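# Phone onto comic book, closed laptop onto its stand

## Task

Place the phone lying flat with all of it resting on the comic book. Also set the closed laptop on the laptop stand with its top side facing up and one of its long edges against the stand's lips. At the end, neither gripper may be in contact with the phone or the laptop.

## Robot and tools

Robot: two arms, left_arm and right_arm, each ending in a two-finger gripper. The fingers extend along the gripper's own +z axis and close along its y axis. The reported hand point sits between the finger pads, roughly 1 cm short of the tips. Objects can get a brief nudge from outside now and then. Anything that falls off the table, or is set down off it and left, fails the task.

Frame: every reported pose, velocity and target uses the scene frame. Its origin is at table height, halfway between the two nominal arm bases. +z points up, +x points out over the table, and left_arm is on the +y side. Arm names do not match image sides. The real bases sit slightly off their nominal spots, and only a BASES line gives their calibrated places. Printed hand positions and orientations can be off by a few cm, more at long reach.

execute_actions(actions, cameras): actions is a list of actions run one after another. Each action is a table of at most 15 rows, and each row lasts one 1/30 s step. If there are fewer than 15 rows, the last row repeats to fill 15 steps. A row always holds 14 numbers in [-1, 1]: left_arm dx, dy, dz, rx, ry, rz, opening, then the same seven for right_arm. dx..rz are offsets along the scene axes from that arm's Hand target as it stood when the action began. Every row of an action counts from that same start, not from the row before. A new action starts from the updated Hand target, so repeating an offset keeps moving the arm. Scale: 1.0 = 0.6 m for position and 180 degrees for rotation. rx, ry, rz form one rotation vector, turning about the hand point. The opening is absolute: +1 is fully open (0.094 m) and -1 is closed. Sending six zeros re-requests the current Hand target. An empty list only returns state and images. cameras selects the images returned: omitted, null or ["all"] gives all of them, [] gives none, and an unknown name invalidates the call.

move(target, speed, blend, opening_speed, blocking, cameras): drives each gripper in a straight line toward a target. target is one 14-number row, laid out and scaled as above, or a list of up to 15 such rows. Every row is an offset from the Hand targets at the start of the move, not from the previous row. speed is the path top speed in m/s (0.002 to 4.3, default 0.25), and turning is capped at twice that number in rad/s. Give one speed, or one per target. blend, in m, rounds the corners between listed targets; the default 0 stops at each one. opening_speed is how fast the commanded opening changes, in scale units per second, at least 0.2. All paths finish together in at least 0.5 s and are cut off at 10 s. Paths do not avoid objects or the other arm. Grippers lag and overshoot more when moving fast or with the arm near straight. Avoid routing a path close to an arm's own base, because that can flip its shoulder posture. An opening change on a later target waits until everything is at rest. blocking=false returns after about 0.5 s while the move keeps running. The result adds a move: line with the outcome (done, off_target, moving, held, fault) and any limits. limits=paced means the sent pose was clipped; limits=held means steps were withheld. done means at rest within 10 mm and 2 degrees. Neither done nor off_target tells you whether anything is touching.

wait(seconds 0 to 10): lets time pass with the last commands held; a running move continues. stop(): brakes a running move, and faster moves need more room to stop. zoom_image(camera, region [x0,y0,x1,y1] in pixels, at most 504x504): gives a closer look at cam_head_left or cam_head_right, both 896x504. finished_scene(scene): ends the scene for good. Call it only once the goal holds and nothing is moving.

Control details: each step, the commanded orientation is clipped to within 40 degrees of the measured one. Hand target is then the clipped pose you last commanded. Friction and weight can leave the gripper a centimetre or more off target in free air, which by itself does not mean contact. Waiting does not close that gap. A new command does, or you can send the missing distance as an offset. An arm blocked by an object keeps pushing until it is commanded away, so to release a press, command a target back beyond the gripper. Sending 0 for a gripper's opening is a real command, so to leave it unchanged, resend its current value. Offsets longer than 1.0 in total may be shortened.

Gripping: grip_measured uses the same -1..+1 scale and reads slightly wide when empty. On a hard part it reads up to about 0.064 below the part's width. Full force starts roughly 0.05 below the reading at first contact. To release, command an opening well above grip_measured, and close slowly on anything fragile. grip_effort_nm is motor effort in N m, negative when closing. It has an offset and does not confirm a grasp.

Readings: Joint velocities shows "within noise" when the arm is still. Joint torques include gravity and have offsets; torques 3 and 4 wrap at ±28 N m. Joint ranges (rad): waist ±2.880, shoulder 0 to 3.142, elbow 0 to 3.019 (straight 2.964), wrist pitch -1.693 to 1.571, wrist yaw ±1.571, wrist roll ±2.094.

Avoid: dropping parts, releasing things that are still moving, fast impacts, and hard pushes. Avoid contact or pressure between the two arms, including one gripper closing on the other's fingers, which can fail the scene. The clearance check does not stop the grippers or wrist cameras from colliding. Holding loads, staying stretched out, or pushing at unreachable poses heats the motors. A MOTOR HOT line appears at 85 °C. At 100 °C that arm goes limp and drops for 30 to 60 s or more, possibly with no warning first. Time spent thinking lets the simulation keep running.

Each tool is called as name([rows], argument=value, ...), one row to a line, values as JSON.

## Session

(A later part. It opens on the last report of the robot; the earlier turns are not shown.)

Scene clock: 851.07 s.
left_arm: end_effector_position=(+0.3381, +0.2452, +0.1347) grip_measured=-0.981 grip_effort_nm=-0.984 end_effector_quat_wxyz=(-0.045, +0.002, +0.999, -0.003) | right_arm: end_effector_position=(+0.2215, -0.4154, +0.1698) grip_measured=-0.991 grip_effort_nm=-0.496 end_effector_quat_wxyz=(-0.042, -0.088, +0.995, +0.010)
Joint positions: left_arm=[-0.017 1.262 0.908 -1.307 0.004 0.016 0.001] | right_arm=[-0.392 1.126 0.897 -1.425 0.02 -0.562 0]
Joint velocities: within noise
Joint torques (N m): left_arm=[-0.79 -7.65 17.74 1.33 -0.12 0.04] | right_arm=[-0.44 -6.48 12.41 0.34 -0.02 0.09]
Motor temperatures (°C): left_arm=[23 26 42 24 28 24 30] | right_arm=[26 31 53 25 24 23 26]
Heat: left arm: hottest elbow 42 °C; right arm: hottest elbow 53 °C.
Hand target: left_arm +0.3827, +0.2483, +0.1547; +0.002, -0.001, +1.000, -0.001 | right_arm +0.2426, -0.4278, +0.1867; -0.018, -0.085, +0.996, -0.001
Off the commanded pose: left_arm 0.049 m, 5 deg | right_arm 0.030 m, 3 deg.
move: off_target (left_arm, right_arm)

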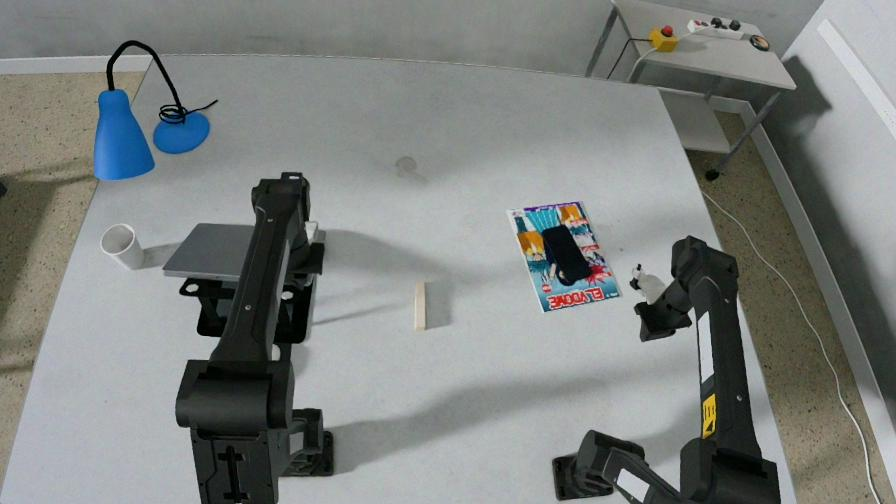

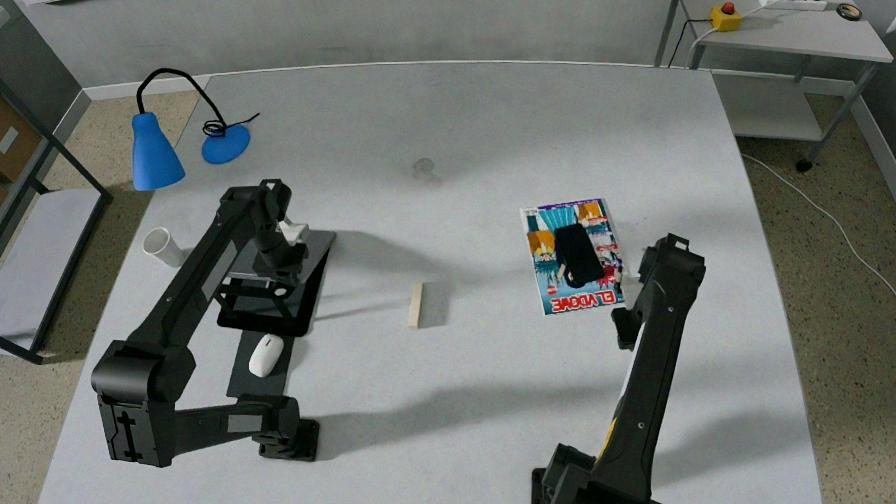

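move([
  [-0.17,0,0.02,0,0,0,-1,0,0,0,0,0,0,-1],
  [-0.24,-0.1,0.3,0,0,0,-1,0,0,0,0,0,0,-1],
  [-0.22,-0.45,0.3,0,0,0,-1,0,0,0,0,0,0,-1],
], speed=0.2)

zoom_image(camera="cam_head_left", region=[150, 200, 340, 360])

Scene clock: 856.73 s.
left_arm: end_effector_position=(+0.2448, -0.0098, +0.3072) grip_measured=-0.981 grip_effort_nm=-0.984 end_effector_quat_wxyz=(+0.005, -0.002, +1.000, -0.007) | right_arm: end_effector_position=(+0.2215, -0.4154, +0.1698) grip_measured=-0.991 grip_effort_nm=-0.491 end_effector_quat_wxyz=(-0.042, -0.088, +0.995, +0.010)
Joint positions: left_arm=[-0.894 1.199 1.317 -1.672 0.002 -0.869 0.001] | right_arm=[-0.392 1.126 0.897 -1.425 0.02 -0.562 0]
Joint velocities: within noise
Joint torques (N m): left_arm=[-2.43 -9.29 16.81 0.13 -0.22 -0.08] | right_arm=[-0.38 -6.48 12.41 0.35 -0.02 0.09]
Motor temperatures (°C): left_arm=[23 26 43 24 28 24 30] | right_arm=[26 31 53 25 24 23 26]
Heat: left arm: hottest elbow 43 °C; right arm: hottest elbow 53 °C.
Hand target: left_arm +0.2508, -0.0218, +0.3346; +0.002, -0.001, +1.000, -0.001 | right_arm +0.2426, -0.4278, +0.1867; -0.018, -0.085, +0.996, -0.001
Off the commanded pose: left_arm 0.031 m, 1 deg | right_arm 0.030 m, 3 deg.
joint sent to its limit (left arm) — joint 4 (wrist pitch), lower limit. The joint targets are off in orientation, not in position.
move: off_target (left_arm, right_arm)

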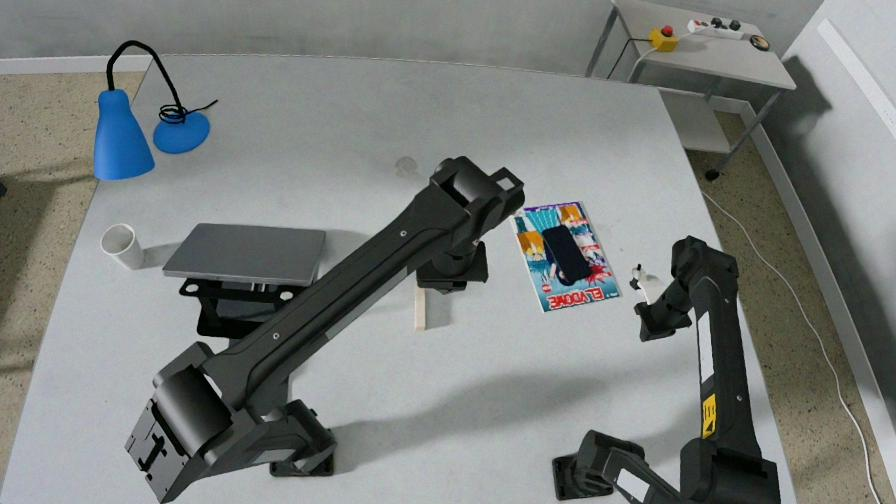

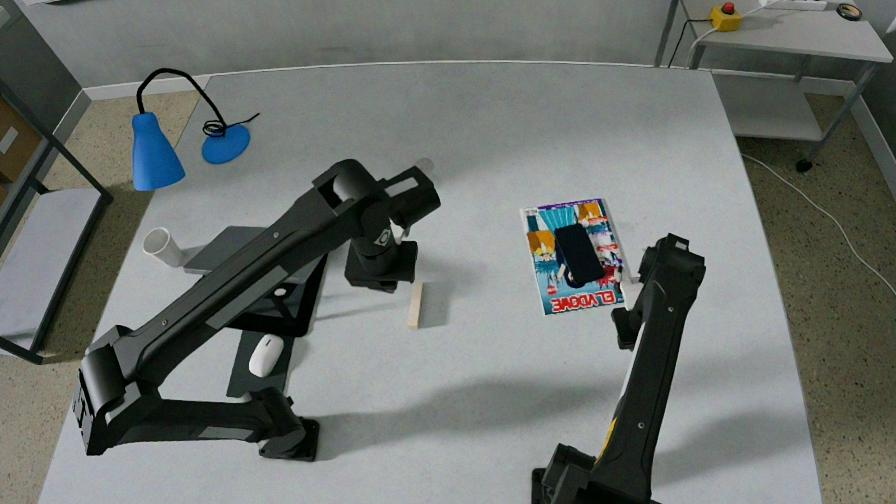

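Scaled by 2.653.

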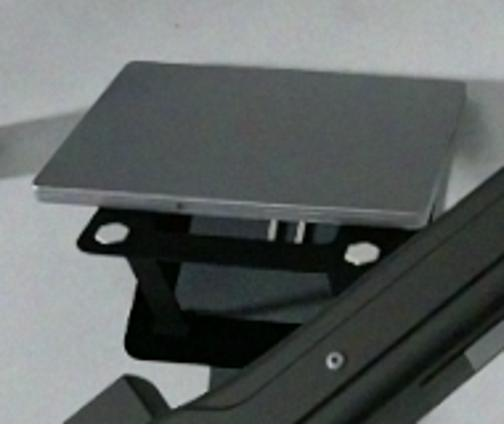

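finished_scene(scene=1)

The scene is finished: the task was done.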